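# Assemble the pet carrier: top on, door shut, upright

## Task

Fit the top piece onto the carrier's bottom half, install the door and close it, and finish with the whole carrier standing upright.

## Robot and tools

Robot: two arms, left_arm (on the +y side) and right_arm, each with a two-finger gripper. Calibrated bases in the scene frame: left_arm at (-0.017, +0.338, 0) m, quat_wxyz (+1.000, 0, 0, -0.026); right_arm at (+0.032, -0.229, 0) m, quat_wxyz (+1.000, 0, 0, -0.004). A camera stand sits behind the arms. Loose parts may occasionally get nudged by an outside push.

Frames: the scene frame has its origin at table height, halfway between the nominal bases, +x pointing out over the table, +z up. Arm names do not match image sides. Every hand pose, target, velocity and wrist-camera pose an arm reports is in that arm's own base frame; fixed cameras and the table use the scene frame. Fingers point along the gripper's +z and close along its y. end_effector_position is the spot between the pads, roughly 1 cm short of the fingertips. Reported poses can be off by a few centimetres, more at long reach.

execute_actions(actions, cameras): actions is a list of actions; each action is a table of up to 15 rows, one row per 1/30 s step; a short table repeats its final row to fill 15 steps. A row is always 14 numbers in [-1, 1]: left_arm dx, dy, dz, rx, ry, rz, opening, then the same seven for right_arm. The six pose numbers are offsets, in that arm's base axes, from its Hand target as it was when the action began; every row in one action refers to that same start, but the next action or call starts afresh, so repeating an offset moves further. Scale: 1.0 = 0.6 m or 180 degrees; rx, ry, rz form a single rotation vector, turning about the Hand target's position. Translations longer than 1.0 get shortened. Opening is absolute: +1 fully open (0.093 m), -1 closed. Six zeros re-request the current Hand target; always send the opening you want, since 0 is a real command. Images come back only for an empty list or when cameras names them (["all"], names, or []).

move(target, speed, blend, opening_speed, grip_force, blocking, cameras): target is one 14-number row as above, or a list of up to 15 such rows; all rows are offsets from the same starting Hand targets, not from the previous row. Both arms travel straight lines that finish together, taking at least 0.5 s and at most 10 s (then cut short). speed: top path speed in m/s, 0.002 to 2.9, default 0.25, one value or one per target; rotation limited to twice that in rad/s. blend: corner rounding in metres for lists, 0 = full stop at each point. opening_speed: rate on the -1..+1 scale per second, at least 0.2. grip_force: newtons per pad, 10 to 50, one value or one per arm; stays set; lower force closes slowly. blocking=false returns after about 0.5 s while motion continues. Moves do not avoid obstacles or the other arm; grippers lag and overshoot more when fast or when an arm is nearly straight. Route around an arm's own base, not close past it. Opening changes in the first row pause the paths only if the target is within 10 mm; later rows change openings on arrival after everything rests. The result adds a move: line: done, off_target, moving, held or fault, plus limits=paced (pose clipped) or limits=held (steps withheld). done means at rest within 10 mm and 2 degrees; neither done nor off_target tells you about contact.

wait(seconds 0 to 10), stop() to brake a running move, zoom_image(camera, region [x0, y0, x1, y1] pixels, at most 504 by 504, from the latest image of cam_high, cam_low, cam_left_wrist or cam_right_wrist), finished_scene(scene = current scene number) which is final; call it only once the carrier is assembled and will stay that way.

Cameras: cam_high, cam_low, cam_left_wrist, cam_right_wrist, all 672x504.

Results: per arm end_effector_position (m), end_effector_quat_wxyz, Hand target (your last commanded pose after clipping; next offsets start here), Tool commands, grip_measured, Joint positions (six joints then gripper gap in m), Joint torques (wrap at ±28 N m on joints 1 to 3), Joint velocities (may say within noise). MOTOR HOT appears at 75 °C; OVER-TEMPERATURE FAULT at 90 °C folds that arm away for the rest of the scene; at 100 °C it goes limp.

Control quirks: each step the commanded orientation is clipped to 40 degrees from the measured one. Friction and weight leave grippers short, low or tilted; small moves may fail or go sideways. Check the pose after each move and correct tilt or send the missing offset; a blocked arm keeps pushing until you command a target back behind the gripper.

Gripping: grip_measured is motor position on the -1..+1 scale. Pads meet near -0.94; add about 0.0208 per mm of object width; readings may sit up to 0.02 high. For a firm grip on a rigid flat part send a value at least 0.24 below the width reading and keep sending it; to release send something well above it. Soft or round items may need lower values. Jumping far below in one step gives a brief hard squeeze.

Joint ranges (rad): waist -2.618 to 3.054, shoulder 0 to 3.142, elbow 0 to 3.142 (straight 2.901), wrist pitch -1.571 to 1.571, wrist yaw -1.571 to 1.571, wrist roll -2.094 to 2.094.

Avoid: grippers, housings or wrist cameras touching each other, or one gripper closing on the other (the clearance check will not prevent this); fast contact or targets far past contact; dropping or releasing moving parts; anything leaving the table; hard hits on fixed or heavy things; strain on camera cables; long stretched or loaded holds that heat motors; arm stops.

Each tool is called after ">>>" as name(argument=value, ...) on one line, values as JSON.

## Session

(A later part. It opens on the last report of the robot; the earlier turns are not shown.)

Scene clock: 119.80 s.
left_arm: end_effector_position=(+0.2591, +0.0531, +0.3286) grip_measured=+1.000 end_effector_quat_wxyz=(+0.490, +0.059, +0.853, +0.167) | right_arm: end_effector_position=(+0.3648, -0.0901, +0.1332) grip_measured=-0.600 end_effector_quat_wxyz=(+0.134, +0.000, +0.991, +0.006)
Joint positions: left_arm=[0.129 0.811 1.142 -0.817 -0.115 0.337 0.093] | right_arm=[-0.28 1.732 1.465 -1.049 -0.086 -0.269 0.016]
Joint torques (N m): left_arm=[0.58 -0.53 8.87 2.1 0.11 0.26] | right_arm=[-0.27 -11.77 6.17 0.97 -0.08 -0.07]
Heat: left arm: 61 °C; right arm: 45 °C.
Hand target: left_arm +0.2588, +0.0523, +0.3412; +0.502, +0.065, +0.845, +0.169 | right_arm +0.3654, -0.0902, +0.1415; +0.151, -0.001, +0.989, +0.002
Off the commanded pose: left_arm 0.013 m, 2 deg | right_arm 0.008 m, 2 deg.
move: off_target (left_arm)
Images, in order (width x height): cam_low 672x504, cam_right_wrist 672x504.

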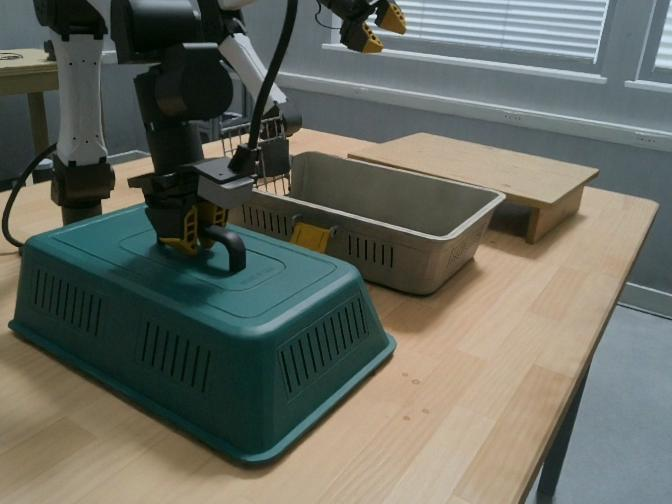

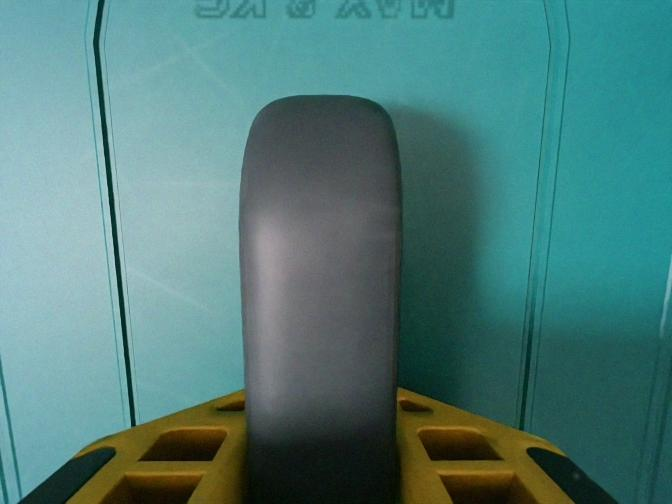

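>>> move(target=[0,0,0,0,0,0,1,0,0,0.08,0,0,0,-1], speed=0.1, cameras=["cam_right_wrist","cam_low","cam_high"])

Scene clock: 123.13 s.
left_arm: end_effector_position=(+0.2591, +0.0531, +0.3286) grip_measured=+1.000 end_effector_quat_wxyz=(+0.490, +0.059, +0.853, +0.167) | right_arm: end_effector_position=(+0.3541, -0.0873, +0.1681) grip_measured=-0.613 end_effector_quat_wxyz=(+0.114, +0.001, +0.993, +0.011)
Joint positions: left_arm=[0.129 0.811 1.142 -0.817 -0.115 0.337 0.093] | right_arm=[-0.28 1.732 1.613 -1.236 -0.084 -0.269 0.016]
Joint torques (N m): left_arm=[0.54 -0.65 8.79 2.12 0.12 0.31] | right_arm=[-0.24 -10.43 11.6 0.84 -0.09 -0.07]
Heat: left arm: 61 °C; right arm: 45 °C.
Hand target: left_arm +0.2588, +0.0523, +0.3412; +0.502, +0.065, +0.845, +0.169 | right_arm +0.3653, -0.0902, +0.1895; +0.151, -0.001, +0.989, +0.002
Off the commanded pose: left_arm 0.013 m, 2 deg | right_arm 0.024 m, 4 deg.
move: off_target (left_arm, right_arm)
Images, in order (width x height): cam_high 672x504, cam_low 672x504, cam_right_wrist 672x504.

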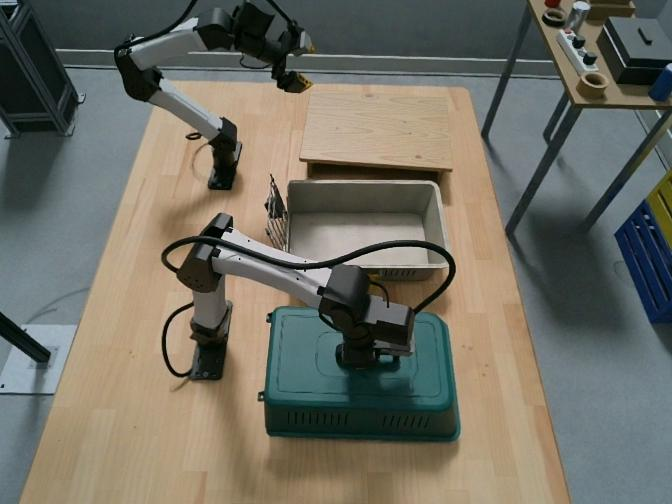

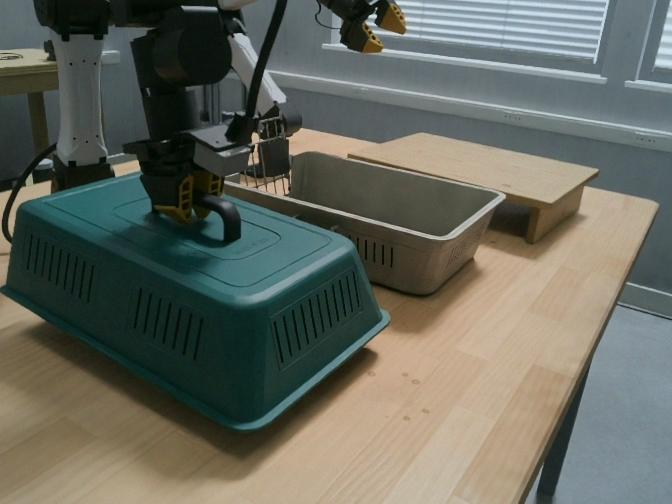

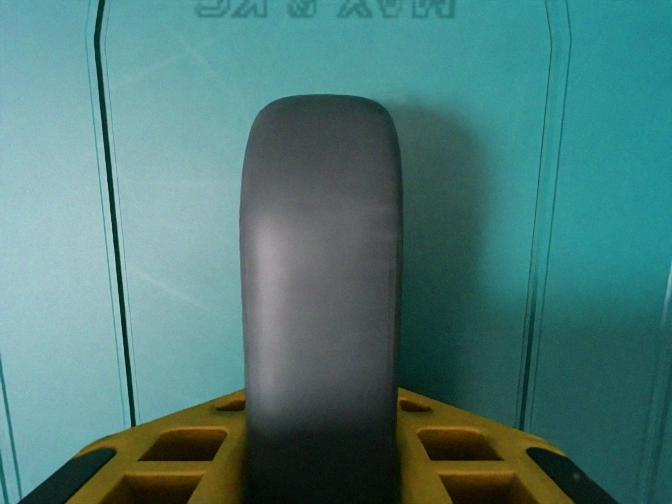

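>>> move(target=[0,0,0,0,0,0,1,0.05,0.0,0.16,0,-0.013,0,-1], speed=0.12, cameras=["cam_right_wrist","cam_low","cam_high"])

Scene clock: 131.10 s.
left_arm: end_effector_position=(+0.2591, +0.0531, +0.3286) grip_measured=+1.000 end_effector_quat_wxyz=(+0.490, +0.059, +0.853, +0.167) | right_arm: end_effector_position=(+0.3866, -0.0911, +0.2679) grip_measured=-0.613 end_effector_quat_wxyz=(+0.160, -0.001, +0.987, +0.000)
Joint positions: left_arm=[0.129 0.811 1.142 -0.817 -0.115 0.337 0.093] | right_arm=[-0.267 1.923 2.255 -1.593 -0.084 -0.256 0.016]
Joint torques (N m): left_arm=[0.49 -0.58 8.8 2.14 0.1 0.29] | right_arm=[0.16 -10.33 10.33 1.14 -0.15 0.04]
Heat: left arm: 61 °C; right arm: 48 °C.
Hand target: left_arm +0.2588, +0.0523, +0.3412; +0.502, +0.065, +0.845, +0.169 | right_arm +0.3953, -0.0901, +0.2855; +0.171, -0.001, +0.985, +0.002
Off the commanded pose: left_arm 0.013 m, 2 deg | right_arm 0.020 m, 1 deg.
joint read past its limit (right arm) — joint 4 (wrist pitch), lower limit.
joint sent to its limit (right arm) — joint 4 (wrist pitch), lower limit. The joint targets are off in orientation, not in position.
move: off_target (left_arm, right_arm)
Images, in order (width x height): cam_high 672x504, cam_low 672x504, cam_right_wrist 672x504.

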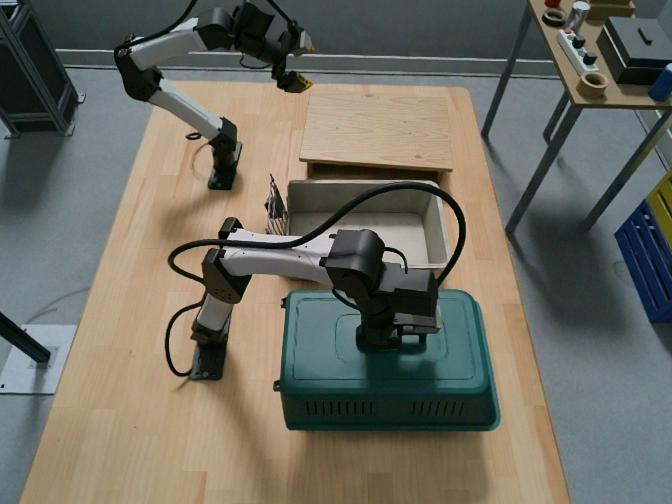

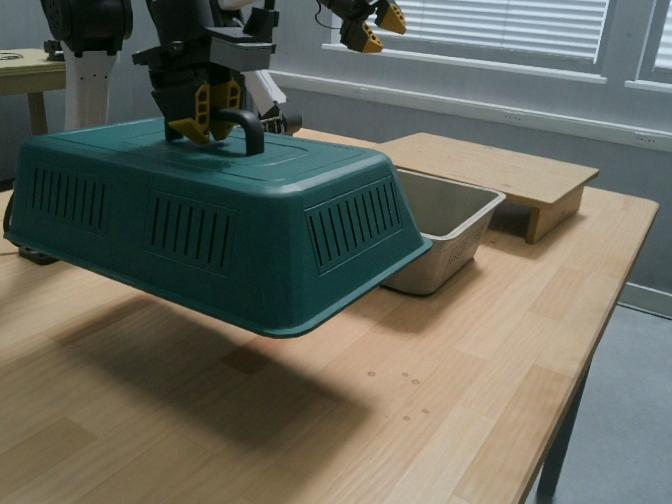

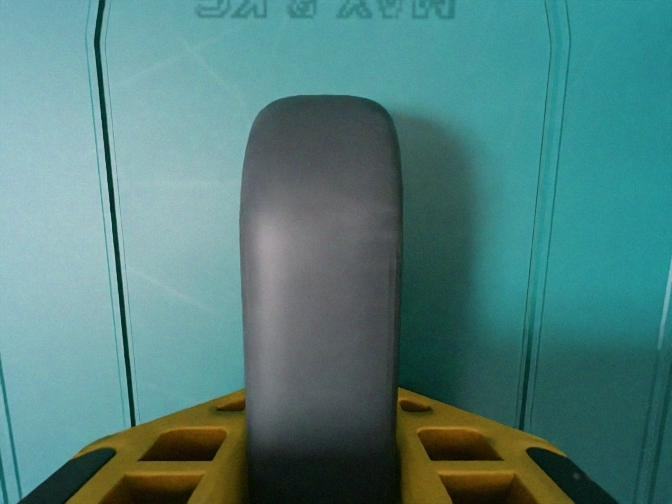

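>>> zoom_image(camera="cam_high", region=[255, 280, 335, 410])

Scaled by 3.877 from the camera's 672x504 image, which has a finer 960x720 frame.

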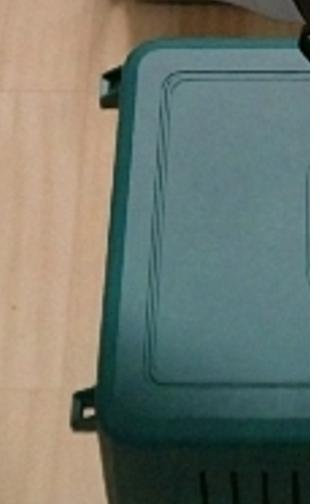

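>>> move(target=[[-0.06,-0.25,0,-0.04,0.06,-0.08,-1,0,0,0,0,0,0,-1],[-0.232,-0.49,-0.1,-0.09,0.118,-0.166,-1,0,0,0,0,0,0,-1]], blend=[0.05,0], cameras=["all"])

Scene clock: 150.47 s.
left_arm: end_effector_position=(+0.1177, -0.2378, +0.2799) grip_measured=-0.981 end_effector_quat_wxyz=(+0.361, +0.251, +0.893, -0.094) | right_arm: end_effector_position=(+0.3866, -0.0911, +0.2679) grip_measured=-0.613 end_effector_quat_wxyz=(+0.160, -0.001, +0.987, +0.000)
Joint positions: left_arm=[-1.477 1.168 1.378 -1.27 -0.598 -0.77 0] | right_arm=[-0.267 1.923 2.255 -1.593 -0.084 -0.255 0.016]
Joint torques (N m): left_arm=[-0.25 -2.62 5.63 1.55 -0.53 -0.04] | right_arm=[0.16 -10.37 10.32 1.13 -0.15 0.05]
Heat: left arm: 61 °C; right arm: 47 °C.
Hand target: left_arm +0.1196, -0.2417, +0.2812; +0.371, +0.239, +0.892, -0.099 | right_arm +0.3953, -0.0901, +0.2855; +0.171, -0.001, +0.985, +0.002
Off the commanded pose: left_arm 0.005 m, 2 deg | right_arm 0.020 m, 1 deg.
joint read past its limit (right arm) — joint 4 (wrist pitch), lower limit.
joint sent to its limit (right arm) — joint 4 (wrist pitch), lower limit. The joint targets are off in orientation, not in position.
move: off_target (right_arm)

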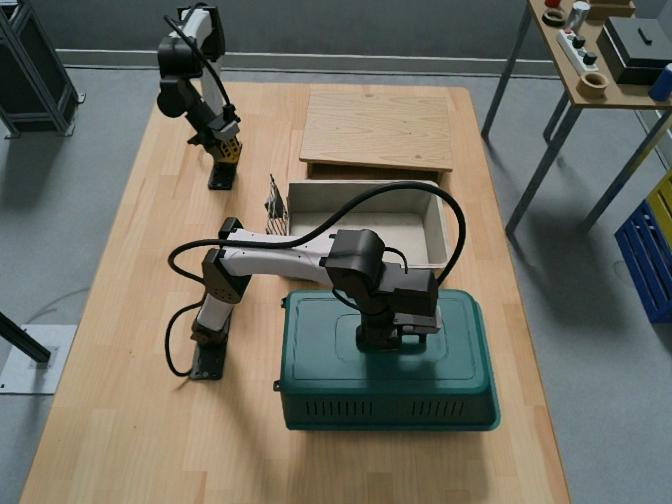

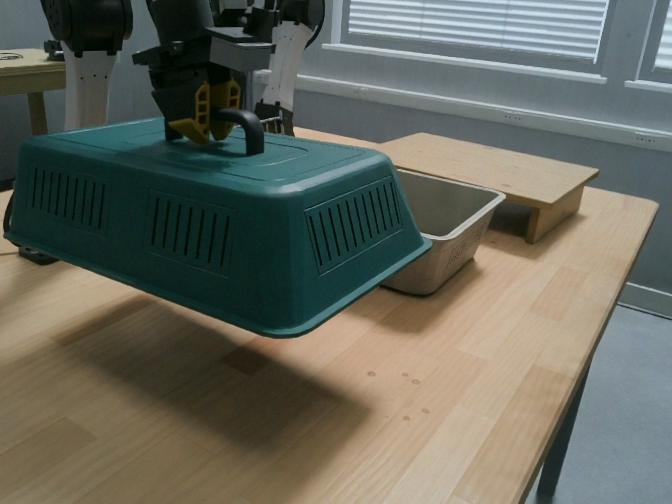

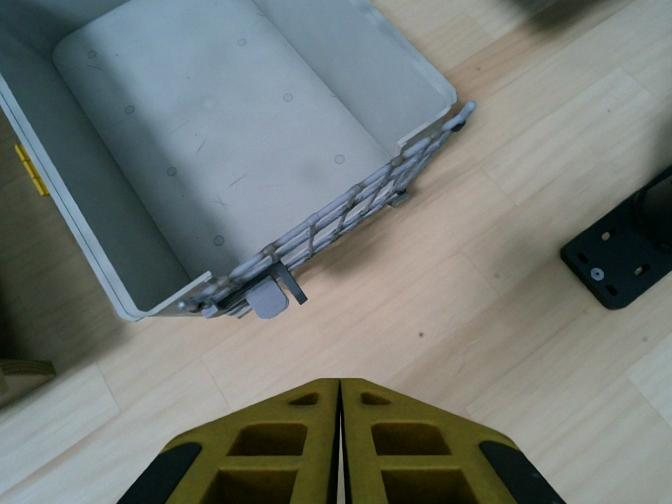

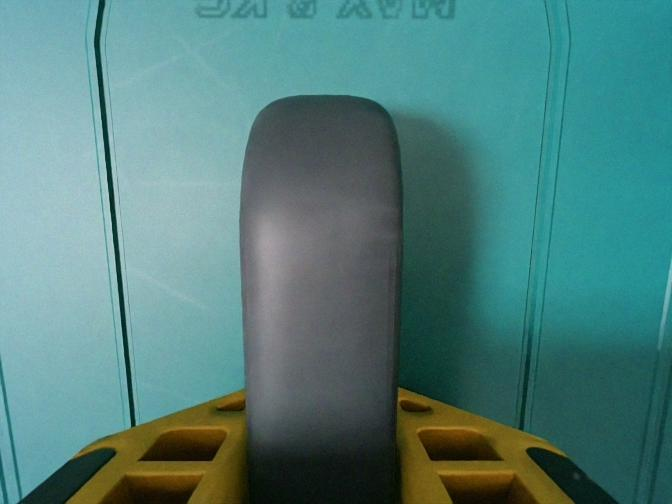

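>>> move(target=[0.032,-0.06,-0.167,0,0,0,-1,0,0,0,0,0,0,-1], speed=0.15, cameras=["all"])

Scene clock: 161.90 s.
left_arm: end_effector_position=(+0.1368, -0.2737, +0.1815) grip_measured=-0.981 end_effector_quat_wxyz=(+0.369, +0.238, +0.894, -0.094) | right_arm: end_effector_position=(+0.3866, -0.0911, +0.2679) grip_measured=-0.613 end_effector_quat_wxyz=(+0.160, -0.001, +0.987, +0.000)
Joint positions: left_arm=[-1.417 1.214 0.988 -0.797 -0.588 -0.727 0] | right_arm=[-0.267 1.923 2.255 -1.593 -0.084 -0.255 0.016]
Joint torques (N m): left_arm=[0.54 -3.49 6.45 1.65 -0.29 0.3] | right_arm=[0.18 -10.39 10.35 1.14 -0.16 0.06]
Heat: left arm: 59 °C; right arm: 47 °C.
Hand target: left_arm +0.1388, -0.2777, +0.1810; +0.371, +0.239, +0.892, -0.099 | right_arm +0.3953, -0.0901, +0.2855; +0.171, -0.001, +0.985, +0.002
Off the commanded pose: left_arm 0.004 m, 1 deg | right_arm 0.020 m, 1 deg.
joint read past its limit (right arm) — joint 4 (wrist pitch), lower limit.
joint sent to its limit (right arm) — joint 4 (wrist pitch), lower limit. The joint targets are off in orientation, not in position.
move: off_target (right_arm)

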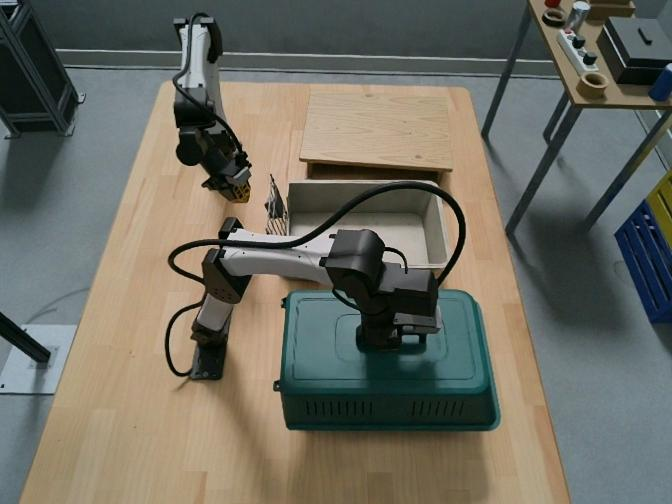

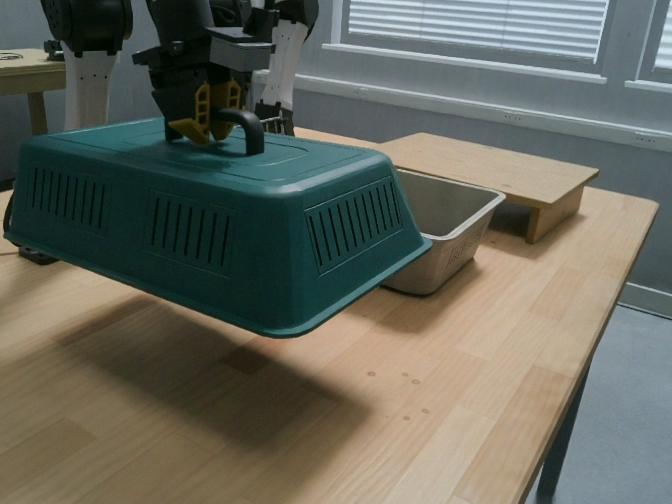

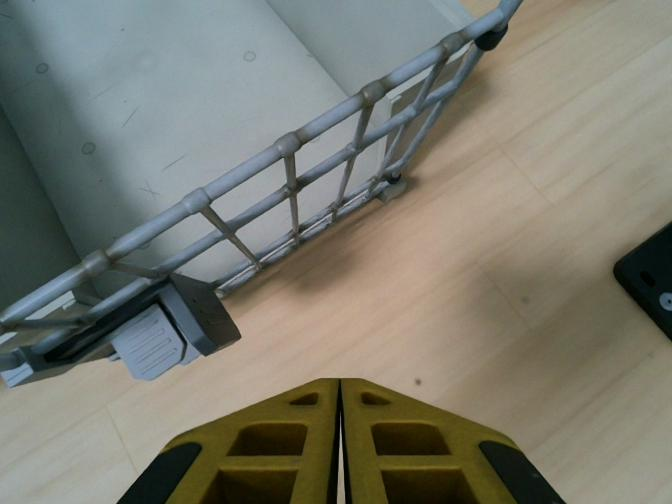

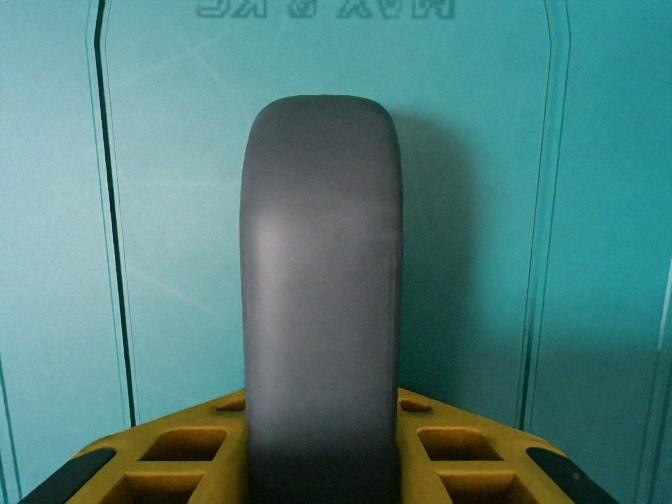

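>>> move(target=[0.083,0.004,-0.02,0,0,0,-1,0,0,0,0,0,0,-1], speed=0.05, cameras=["cam_high","cam_left_wrist"])

Scene clock: 166.40 s.
left_arm: end_effector_position=(+0.1859, -0.2712, +0.1707) grip_measured=-0.981 end_effector_quat_wxyz=(+0.368, +0.236, +0.894, -0.095) | right_arm: end_effector_position=(+0.3866, -0.0911, +0.2679) grip_measured=-0.613 end_effector_quat_wxyz=(+0.160, -0.001, +0.987, +0.000)
Joint positions: left_arm=[-1.201 1.232 0.94 -0.628 -0.464 -0.526 0] | right_arm=[-0.267 1.923 2.255 -1.593 -0.084 -0.255 0.016]
Joint torques (N m): left_arm=[0.61 -3.43 6.35 1.91 -0.22 0.28] | right_arm=[0.17 -10.32 10.32 1.13 -0.15 0.05]
Heat: left arm: 58 °C; right arm: 47 °C.
Hand target: left_arm +0.1885, -0.2754, +0.1690; +0.371, +0.239, +0.892, -0.099 | right_arm +0.3953, -0.0901, +0.2855; +0.171, -0.001, +0.985, +0.002
Off the commanded pose: left_arm 0.005 m, 1 deg | right_arm 0.020 m, 1 deg.
joint read past its limit (right arm) — joint 4 (wrist pitch), lower limit.
joint sent to its limit (right arm) — joint 4 (wrist pitch), lower limit. The joint targets are off in orientation, not in position.
move: off_target (right_arm)
Images, in order (width x height): cam_high 672x504, cam_left_wrist 672x504.

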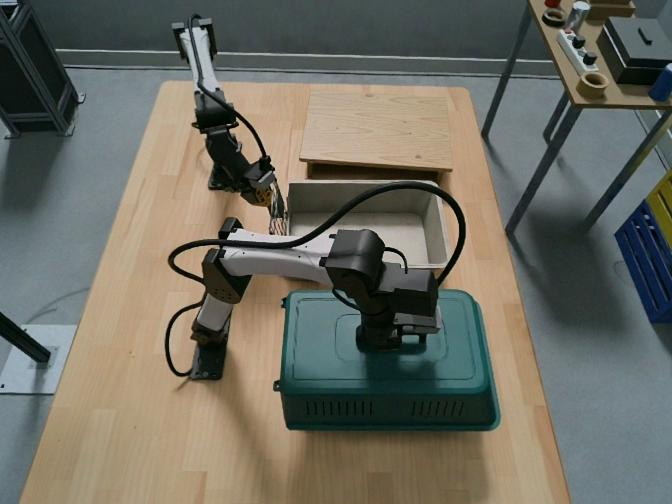

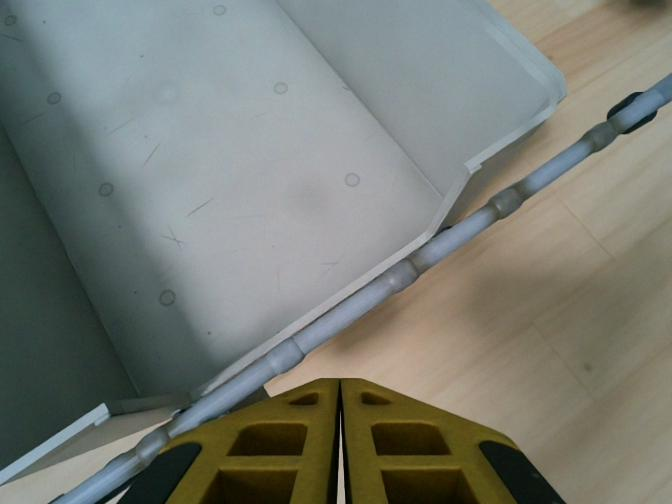

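>>> move(target=[0.035,0.002,0,0,0,0,-1,0,0,0,0,0,0,-1], speed=0.04, cameras=["cam_high","cam_left_wrist"])

>>> zoom_image(camera="cam_high", region=[230, 140, 350, 260])

Scene clock: 169.37 s.
left_arm: end_effector_position=(+0.2060, -0.2684, +0.1667) grip_measured=-0.981 end_effector_quat_wxyz=(+0.365, +0.237, +0.896, -0.091) | right_arm: end_effector_position=(+0.3866, -0.0911, +0.2679) grip_measured=-0.613 end_effector_quat_wxyz=(+0.160, -0.001, +0.987, +0.000)
Joint positions: left_arm=[-1.117 1.255 0.94 -0.584 -0.413 -0.455 0] | right_arm=[-0.267 1.923 2.255 -1.593 -0.084 -0.255 0.016]
Joint torques (N m): left_arm=[0.58 -3.75 7.09 1.93 -0.12 0.32] | right_arm=[0.2 -10.35 10.32 1.14 -0.15 0.05]
Heat: left arm: 58 °C; right arm: 47 °C.
Hand target: left_arm +0.2096, -0.2741, +0.1689; +0.371, +0.239, +0.892, -0.099 | right_arm +0.3953, -0.0901, +0.2855; +0.171, -0.001, +0.985, +0.002
Off the commanded pose: left_arm 0.007 m, 1 deg | right_arm 0.020 m, 1 deg.
joint read past its limit (right arm) — joint 4 (wrist pitch), lower limit.
joint sent to its limit (right arm) — joint 4 (wrist pitch), lower limit. The joint targets are off in orientation, not in position.
move: off_target (right_arm)
Images, in order (width x height): cam_high 672x504, cam_left_wrist 672x504.

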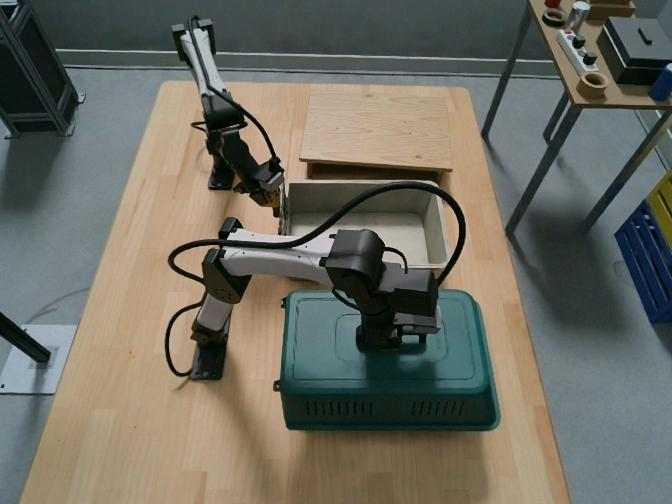

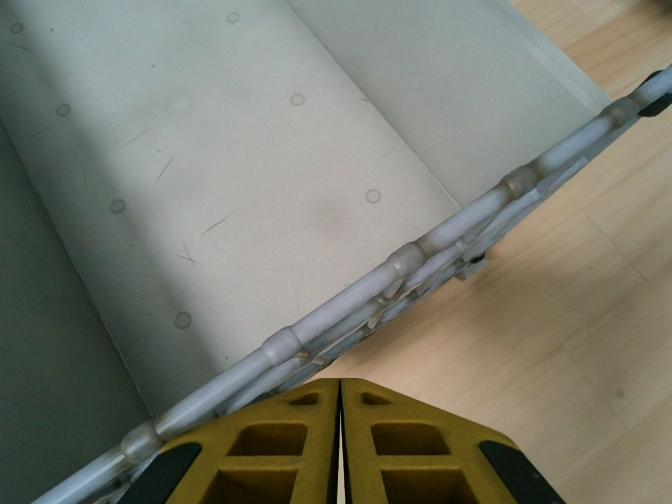

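Scaled by 4.200 from the camera's 672x504 image, which has a finer 960x720 frame.

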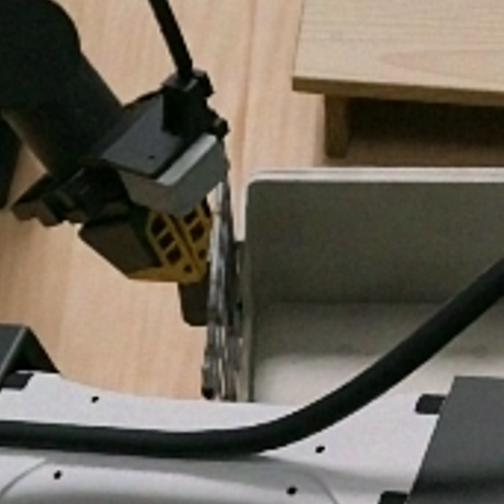

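>>> move(target=[0,0,0,0,0,0,-1,0.03,0.33,0.03,0,0,0,-1], speed=0.12, cameras=["all"])

Scene clock: 181.53 s.
left_arm: end_effector_position=(+0.2060, -0.2685, +0.1667) grip_measured=-0.981 end_effector_quat_wxyz=(+0.365, +0.237, +0.896, -0.092) | right_arm: end_effector_position=(+0.4049, +0.1085, +0.2828) grip_measured=-0.613 end_effector_quat_wxyz=(+0.194, -0.013, +0.981, +0.013)
Joint positions: left_arm=[-1.117 1.255 0.94 -0.584 -0.412 -0.455 0] | right_arm=[0.294 1.989 2.398 -1.595 0.081 0.252 0.016]
Joint torques (N m): left_arm=[0.49 -3.74 7.28 1.89 -0.12 0.24] | right_arm=[-0.42 -10.89 10.63 1.29 0.17 0.04]
Heat: left arm: 58 °C; right arm: 48 °C.
Hand target: left_arm +0.2096, -0.2741, +0.1689; +0.371, +0.238, +0.892, -0.099 | right_arm +0.4134, +0.1078, +0.3034; +0.171, -0.001, +0.985, +0.002
Off the commanded pose: left_arm 0.007 m, 1 deg | right_arm 0.022 m, 3 deg.
joint read past its limit (right arm) — joint 4 (wrist pitch), lower limit.
joint sent to its limit (right arm) — joint 4 (wrist pitch), lower limit. The joint targets are off in orientation, not in position.
move: off_target (right_arm)

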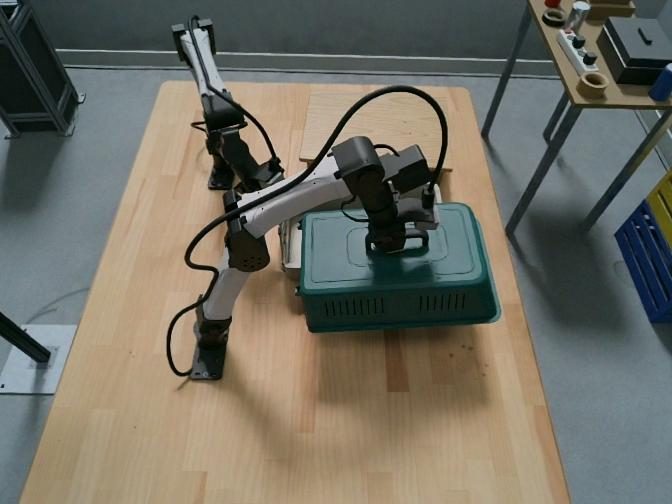

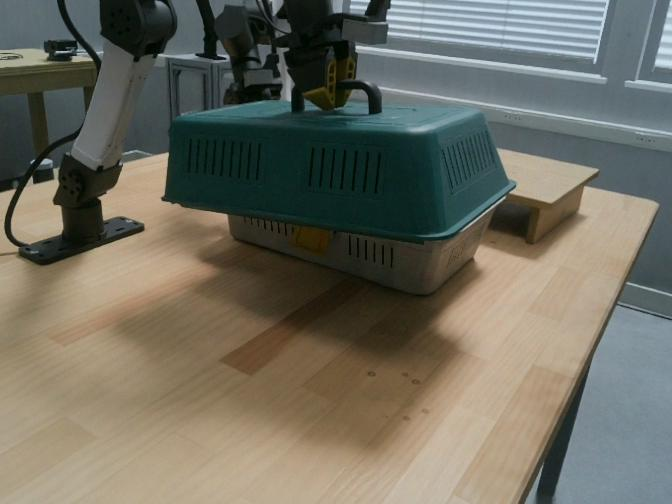

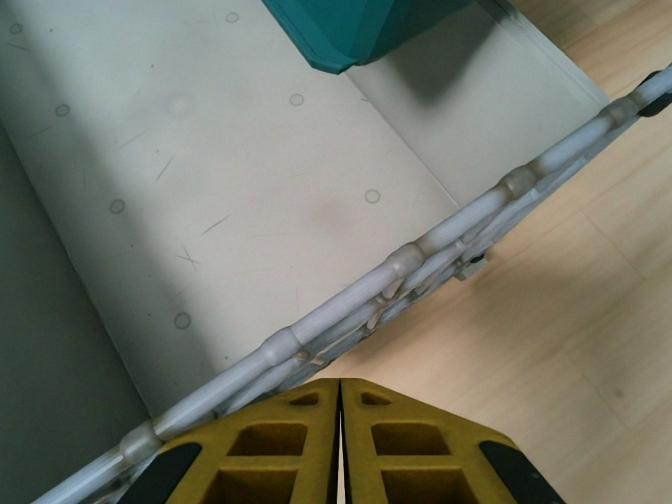

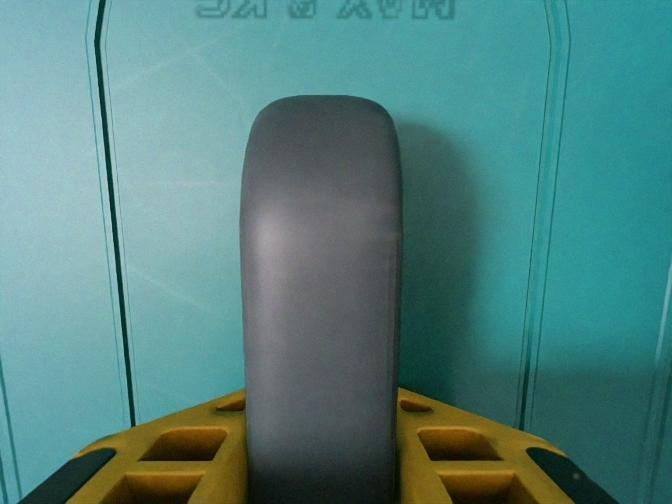

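>>> move(target=[0,0,0,0,0,0,-1,0.01,0.285,0,0,0,0,-1], speed=0.1, cameras=["all"])

Scene clock: 186.60 s.
left_arm: end_effector_position=(+0.2059, -0.2686, +0.1667) grip_measured=-0.981 end_effector_quat_wxyz=(+0.365, +0.237, +0.896, -0.092) | right_arm: end_effector_position=(+0.4120, +0.2680, +0.2820) grip_measured=-0.613 end_effector_quat_wxyz=(+0.273, -0.043, +0.960, +0.043)
Joint positions: left_arm=[-1.117 1.255 0.94 -0.584 -0.412 -0.455 0] | right_arm=[0.657 2.287 2.821 -1.594 0.236 0.505 0.016]
Joint torques (N m): left_arm=[0.64 -3.88 7.2 1.9 -0.16 0.28] | right_arm=[0.34 -12.49 10.11 1.72 0.08 0.39]
Heat: left arm: 58 °C; right arm: 49 °C.
Hand target: left_arm +0.2096, -0.2741, +0.1689; +0.371, +0.238, +0.892, -0.099 | right_arm +0.4193, +0.2789, +0.3034; +0.171, -0.001, +0.985, +0.002
Off the commanded pose: left_arm 0.007 m, 1 deg | right_arm 0.025 m, 14 deg.
elbow stopped short (right arm): the move would have taken joint 3 (elbow) straighter than the controller allows.
joint read past its limit (right arm) — joint 4 (wrist pitch), lower limit.
move: off_target (right_arm)

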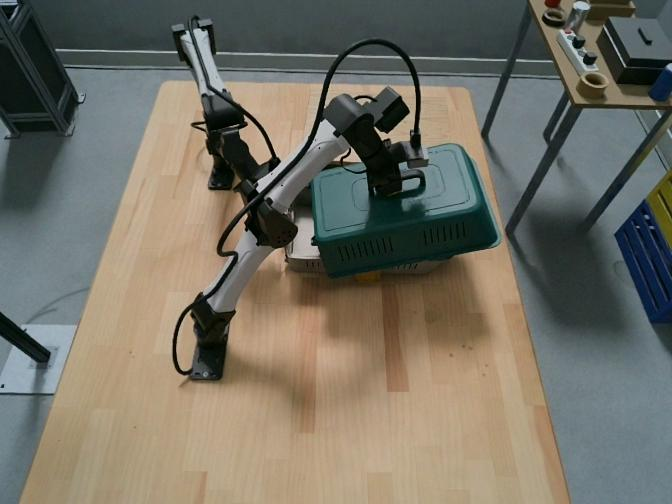

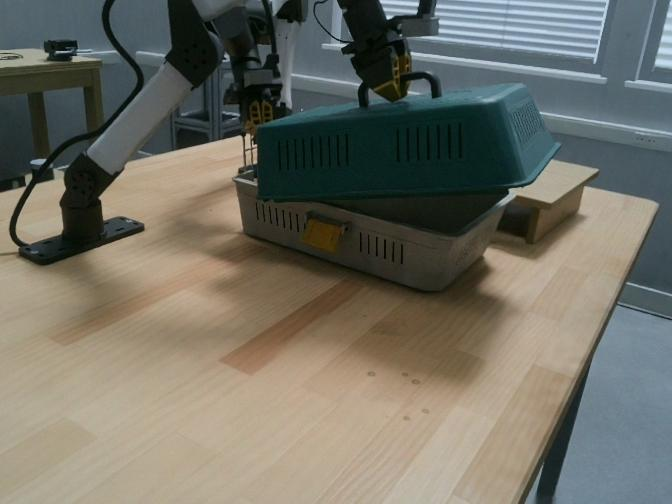

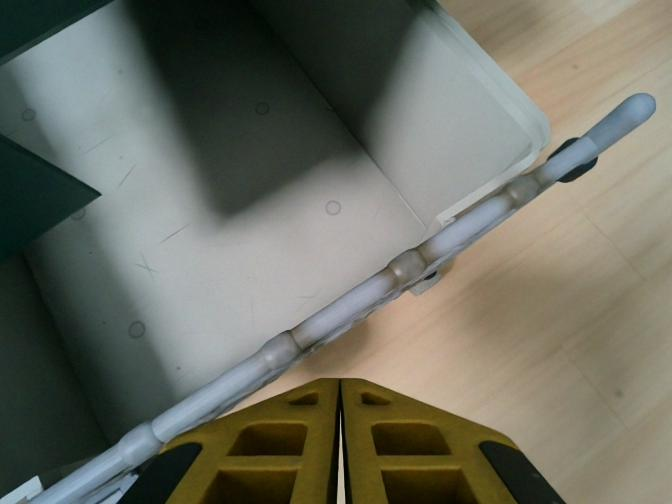

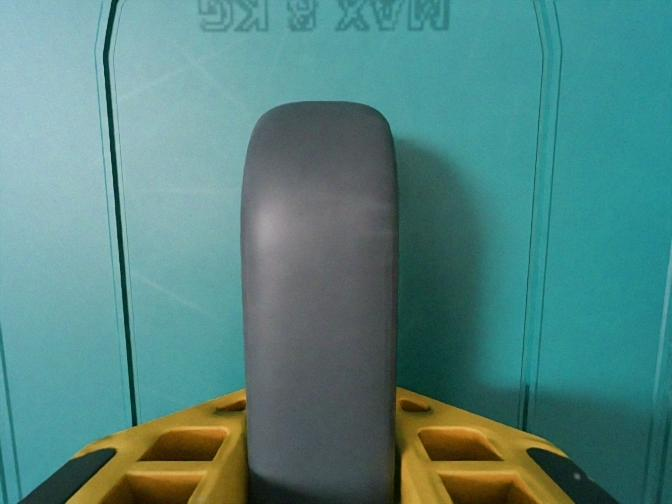

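>>> move(target=[0,0,0,0,0,0,-1,-0.03,-0.02,0.09,0,-0.12,0,-1], speed=0.06, cameras=["all"])

Scene clock: 195.67 s.
left_arm: end_effector_position=(+0.2059, -0.2686, +0.1667) grip_measured=-0.981 end_effector_quat_wxyz=(+0.365, +0.237, +0.896, -0.092) | right_arm: end_effector_position=(+0.4009, +0.2721, +0.3045) grip_measured=-0.613 end_effector_quat_wxyz=(+0.330, -0.036, +0.943, -0.005)
Joint positions: left_arm=[-1.117 1.255 0.94 -0.584 -0.412 -0.455 0] | right_arm=[0.739 2.257 2.821 -1.593 0.421 0.544 0.016]
Joint torques (N m): left_arm=[0.51 -3.82 7.25 1.88 -0.17 0.3] | right_arm=[0.18 -18.25 10.04 1.71 0.68 0.03]
Heat: left arm: 58 °C; right arm: 49 °C.
Hand target: left_arm +0.2096, -0.2741, +0.1689; +0.371, +0.238, +0.892, -0.099 | right_arm +0.4013, +0.2667, +0.3574; +0.353, -0.001, +0.936, +0.001
Off the commanded pose: left_arm 0.007 m, 1 deg | right_arm 0.053 m, 5 deg.
elbow stopped short (right arm): the move would have taken joint 3 (elbow) straighter than the controller allows.
joint read past its limit (right arm) — joint 4 (wrist pitch), lower limit.
move: off_target (right_arm)

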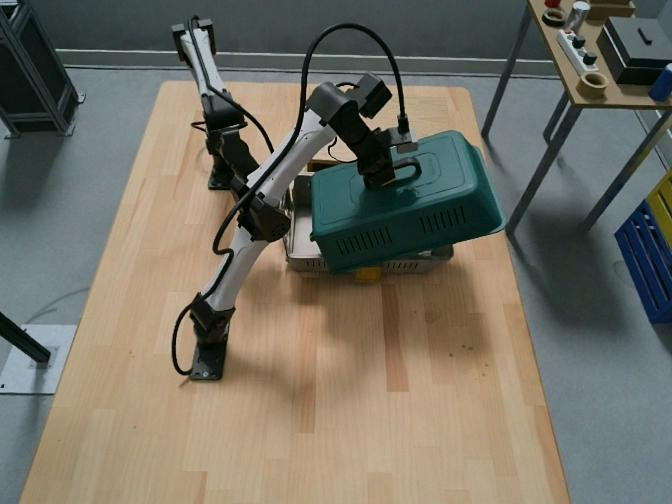

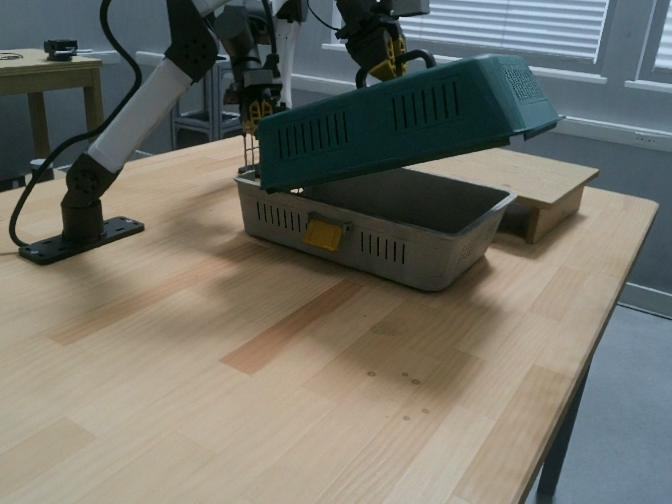

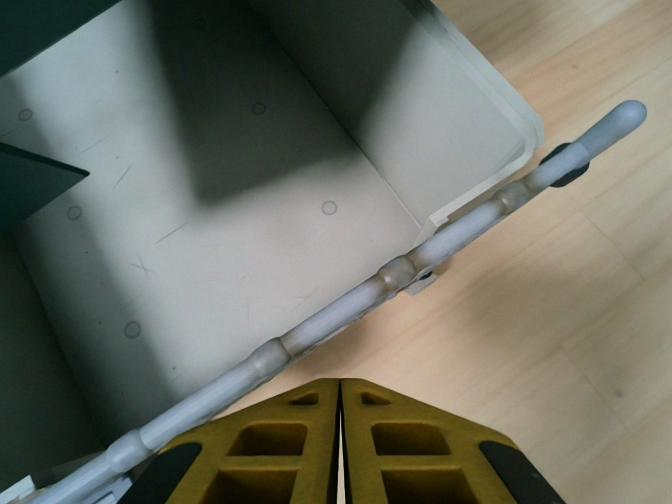

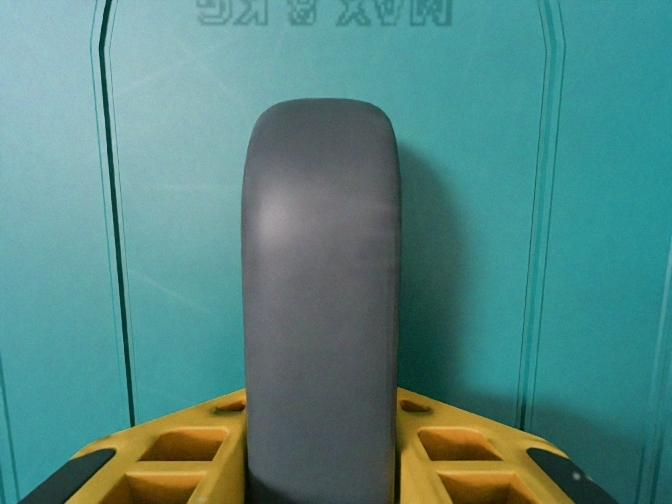

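>>> move(target=[0,0,0,0,0,0,-1,0.0,-0.12,0,0,0,0,-1], speed=0.06, cameras=["all"])

Scene clock: 199.77 s.
left_arm: end_effector_position=(+0.2059, -0.2686, +0.1667) grip_measured=-0.981 end_effector_quat_wxyz=(+0.365, +0.237, +0.896, -0.092) | right_arm: end_effector_position=(+0.4081, +0.2036, +0.3260) grip_measured=-0.613 end_effector_quat_wxyz=(+0.319, -0.009, +0.948, -0.009)
Joint positions: left_arm=[-1.117 1.255 0.94 -0.584 -0.412 -0.455 0] | right_arm=[0.591 2.119 2.697 -1.593 0.354 0.471 0.016]
Joint torques (N m): left_arm=[0.64 -3.69 7.21 1.91 -0.13 0.32] | right_arm=[-0.34 -16.8 5.96 1.53 0.41 -0.14]
Heat: left arm: 58 °C; right arm: 48 °C.
Hand target: left_arm +0.2096, -0.2741, +0.1689; +0.371, +0.238, +0.892, -0.099 | right_arm +0.4012, +0.1949, +0.3576; +0.353, -0.001, +0.936, +0.002
Off the commanded pose: left_arm 0.007 m, 1 deg | right_arm 0.033 m, 4 deg.
joint read past its limit (right arm) — joint 4 (wrist pitch), lower limit.
joint sent to its limit (right arm) — joint 4 (wrist pitch), lower limit. The joint targets still meet the commanded pose.
move: off_target (right_arm)

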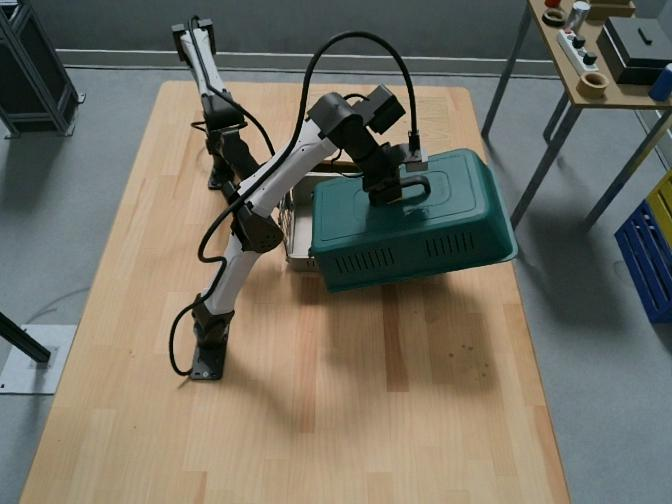

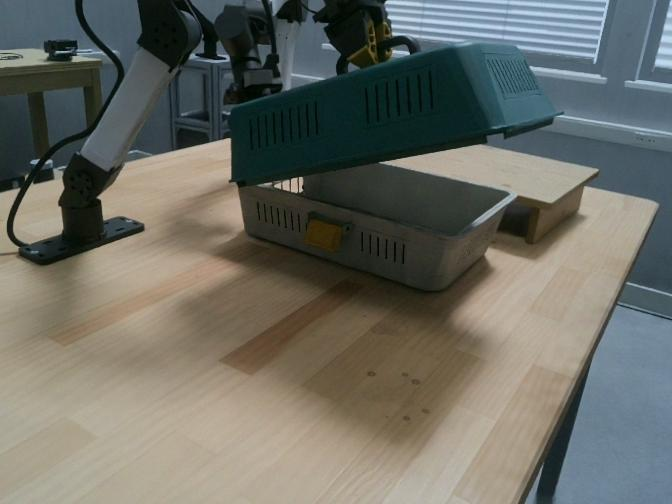

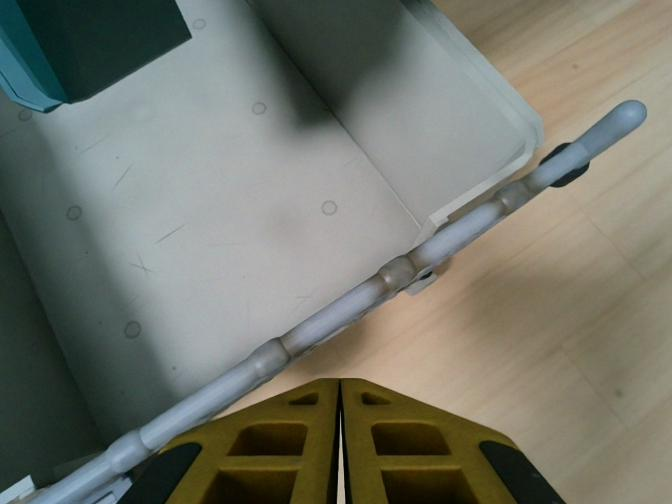

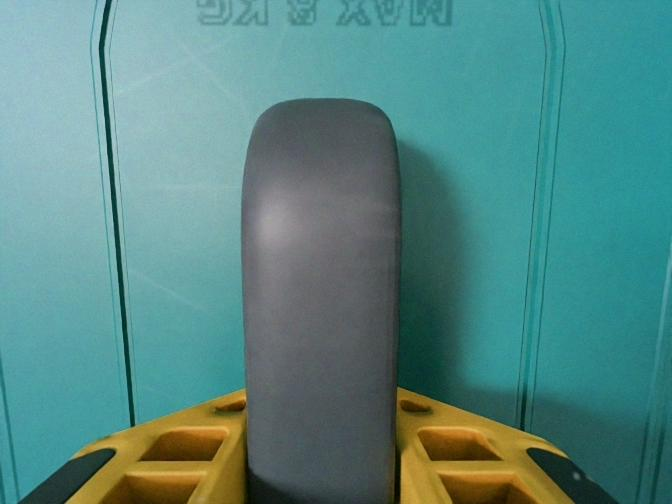

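>>> move(target=[[0,0,0,0,0,0,-1,0,-0.52,0,0,0,0,-1],[0,0,0,0,0,0,-1,-0.04,-0.53,-0.2,0,0.133,0,-1]], speed=0.15, cameras=["all"])

Scene clock: 207.93 s.
left_arm: end_effector_position=(+0.2059, -0.2686, +0.1667) grip_measured=-0.981 end_effector_quat_wxyz=(+0.365, +0.237, +0.896, -0.092) | right_arm: end_effector_position=(+0.3730, -0.1242, +0.2303) grip_measured=-0.613 end_effector_quat_wxyz=(+0.133, +0.008, +0.991, +0.008)
Joint positions: left_arm=[-1.117 1.255 0.94 -0.584 -0.412 -0.455 0] | right_arm=[-0.367 1.888 2.057 -1.493 -0.107 -0.337 0.016]
Joint torques (N m): left_arm=[0.66 -3.78 7.12 1.89 -0.17 0.31] | right_arm=[0.24 -10.95 7.01 0.98 -0.12 -0.17]
Heat: left arm: 58 °C; right arm: 48 °C.
Hand target: left_arm +0.2096, -0.2741, +0.1689; +0.371, +0.238, +0.892, -0.099 | right_arm +0.3772, -0.1232, +0.2375; +0.151, -0.001, +0.989, +0.002
Off the commanded pose: left_arm 0.007 m, 1 deg | right_arm 0.008 m, 2 deg.
move: done

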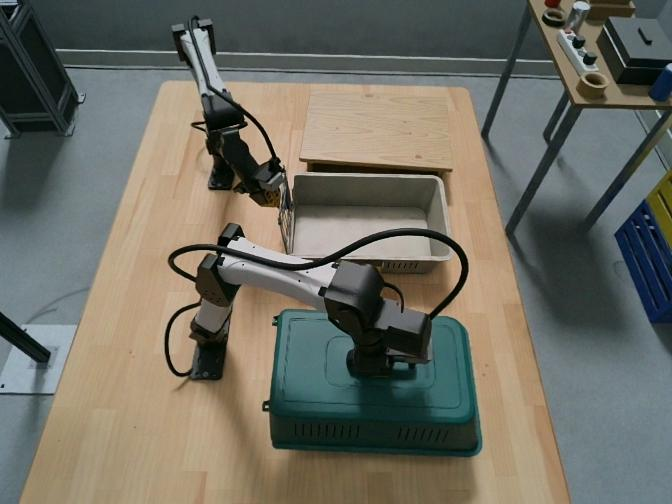

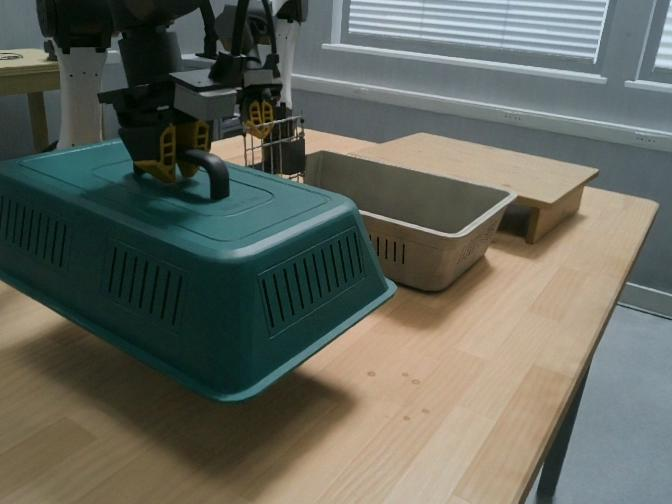

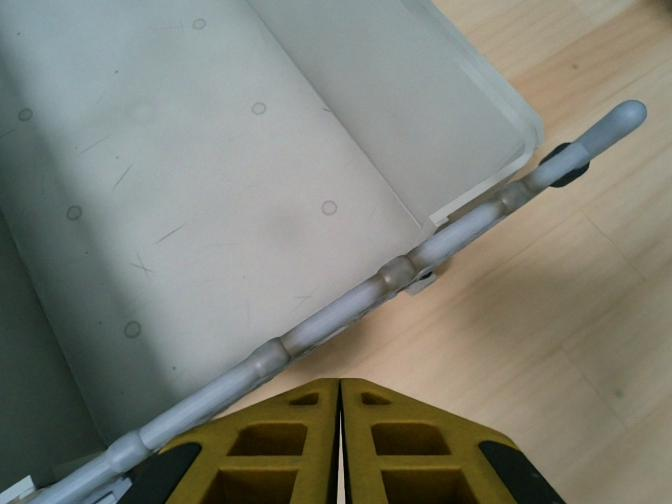

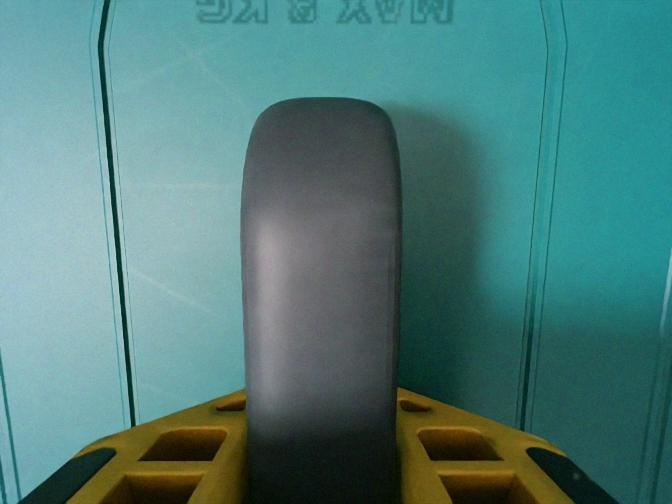

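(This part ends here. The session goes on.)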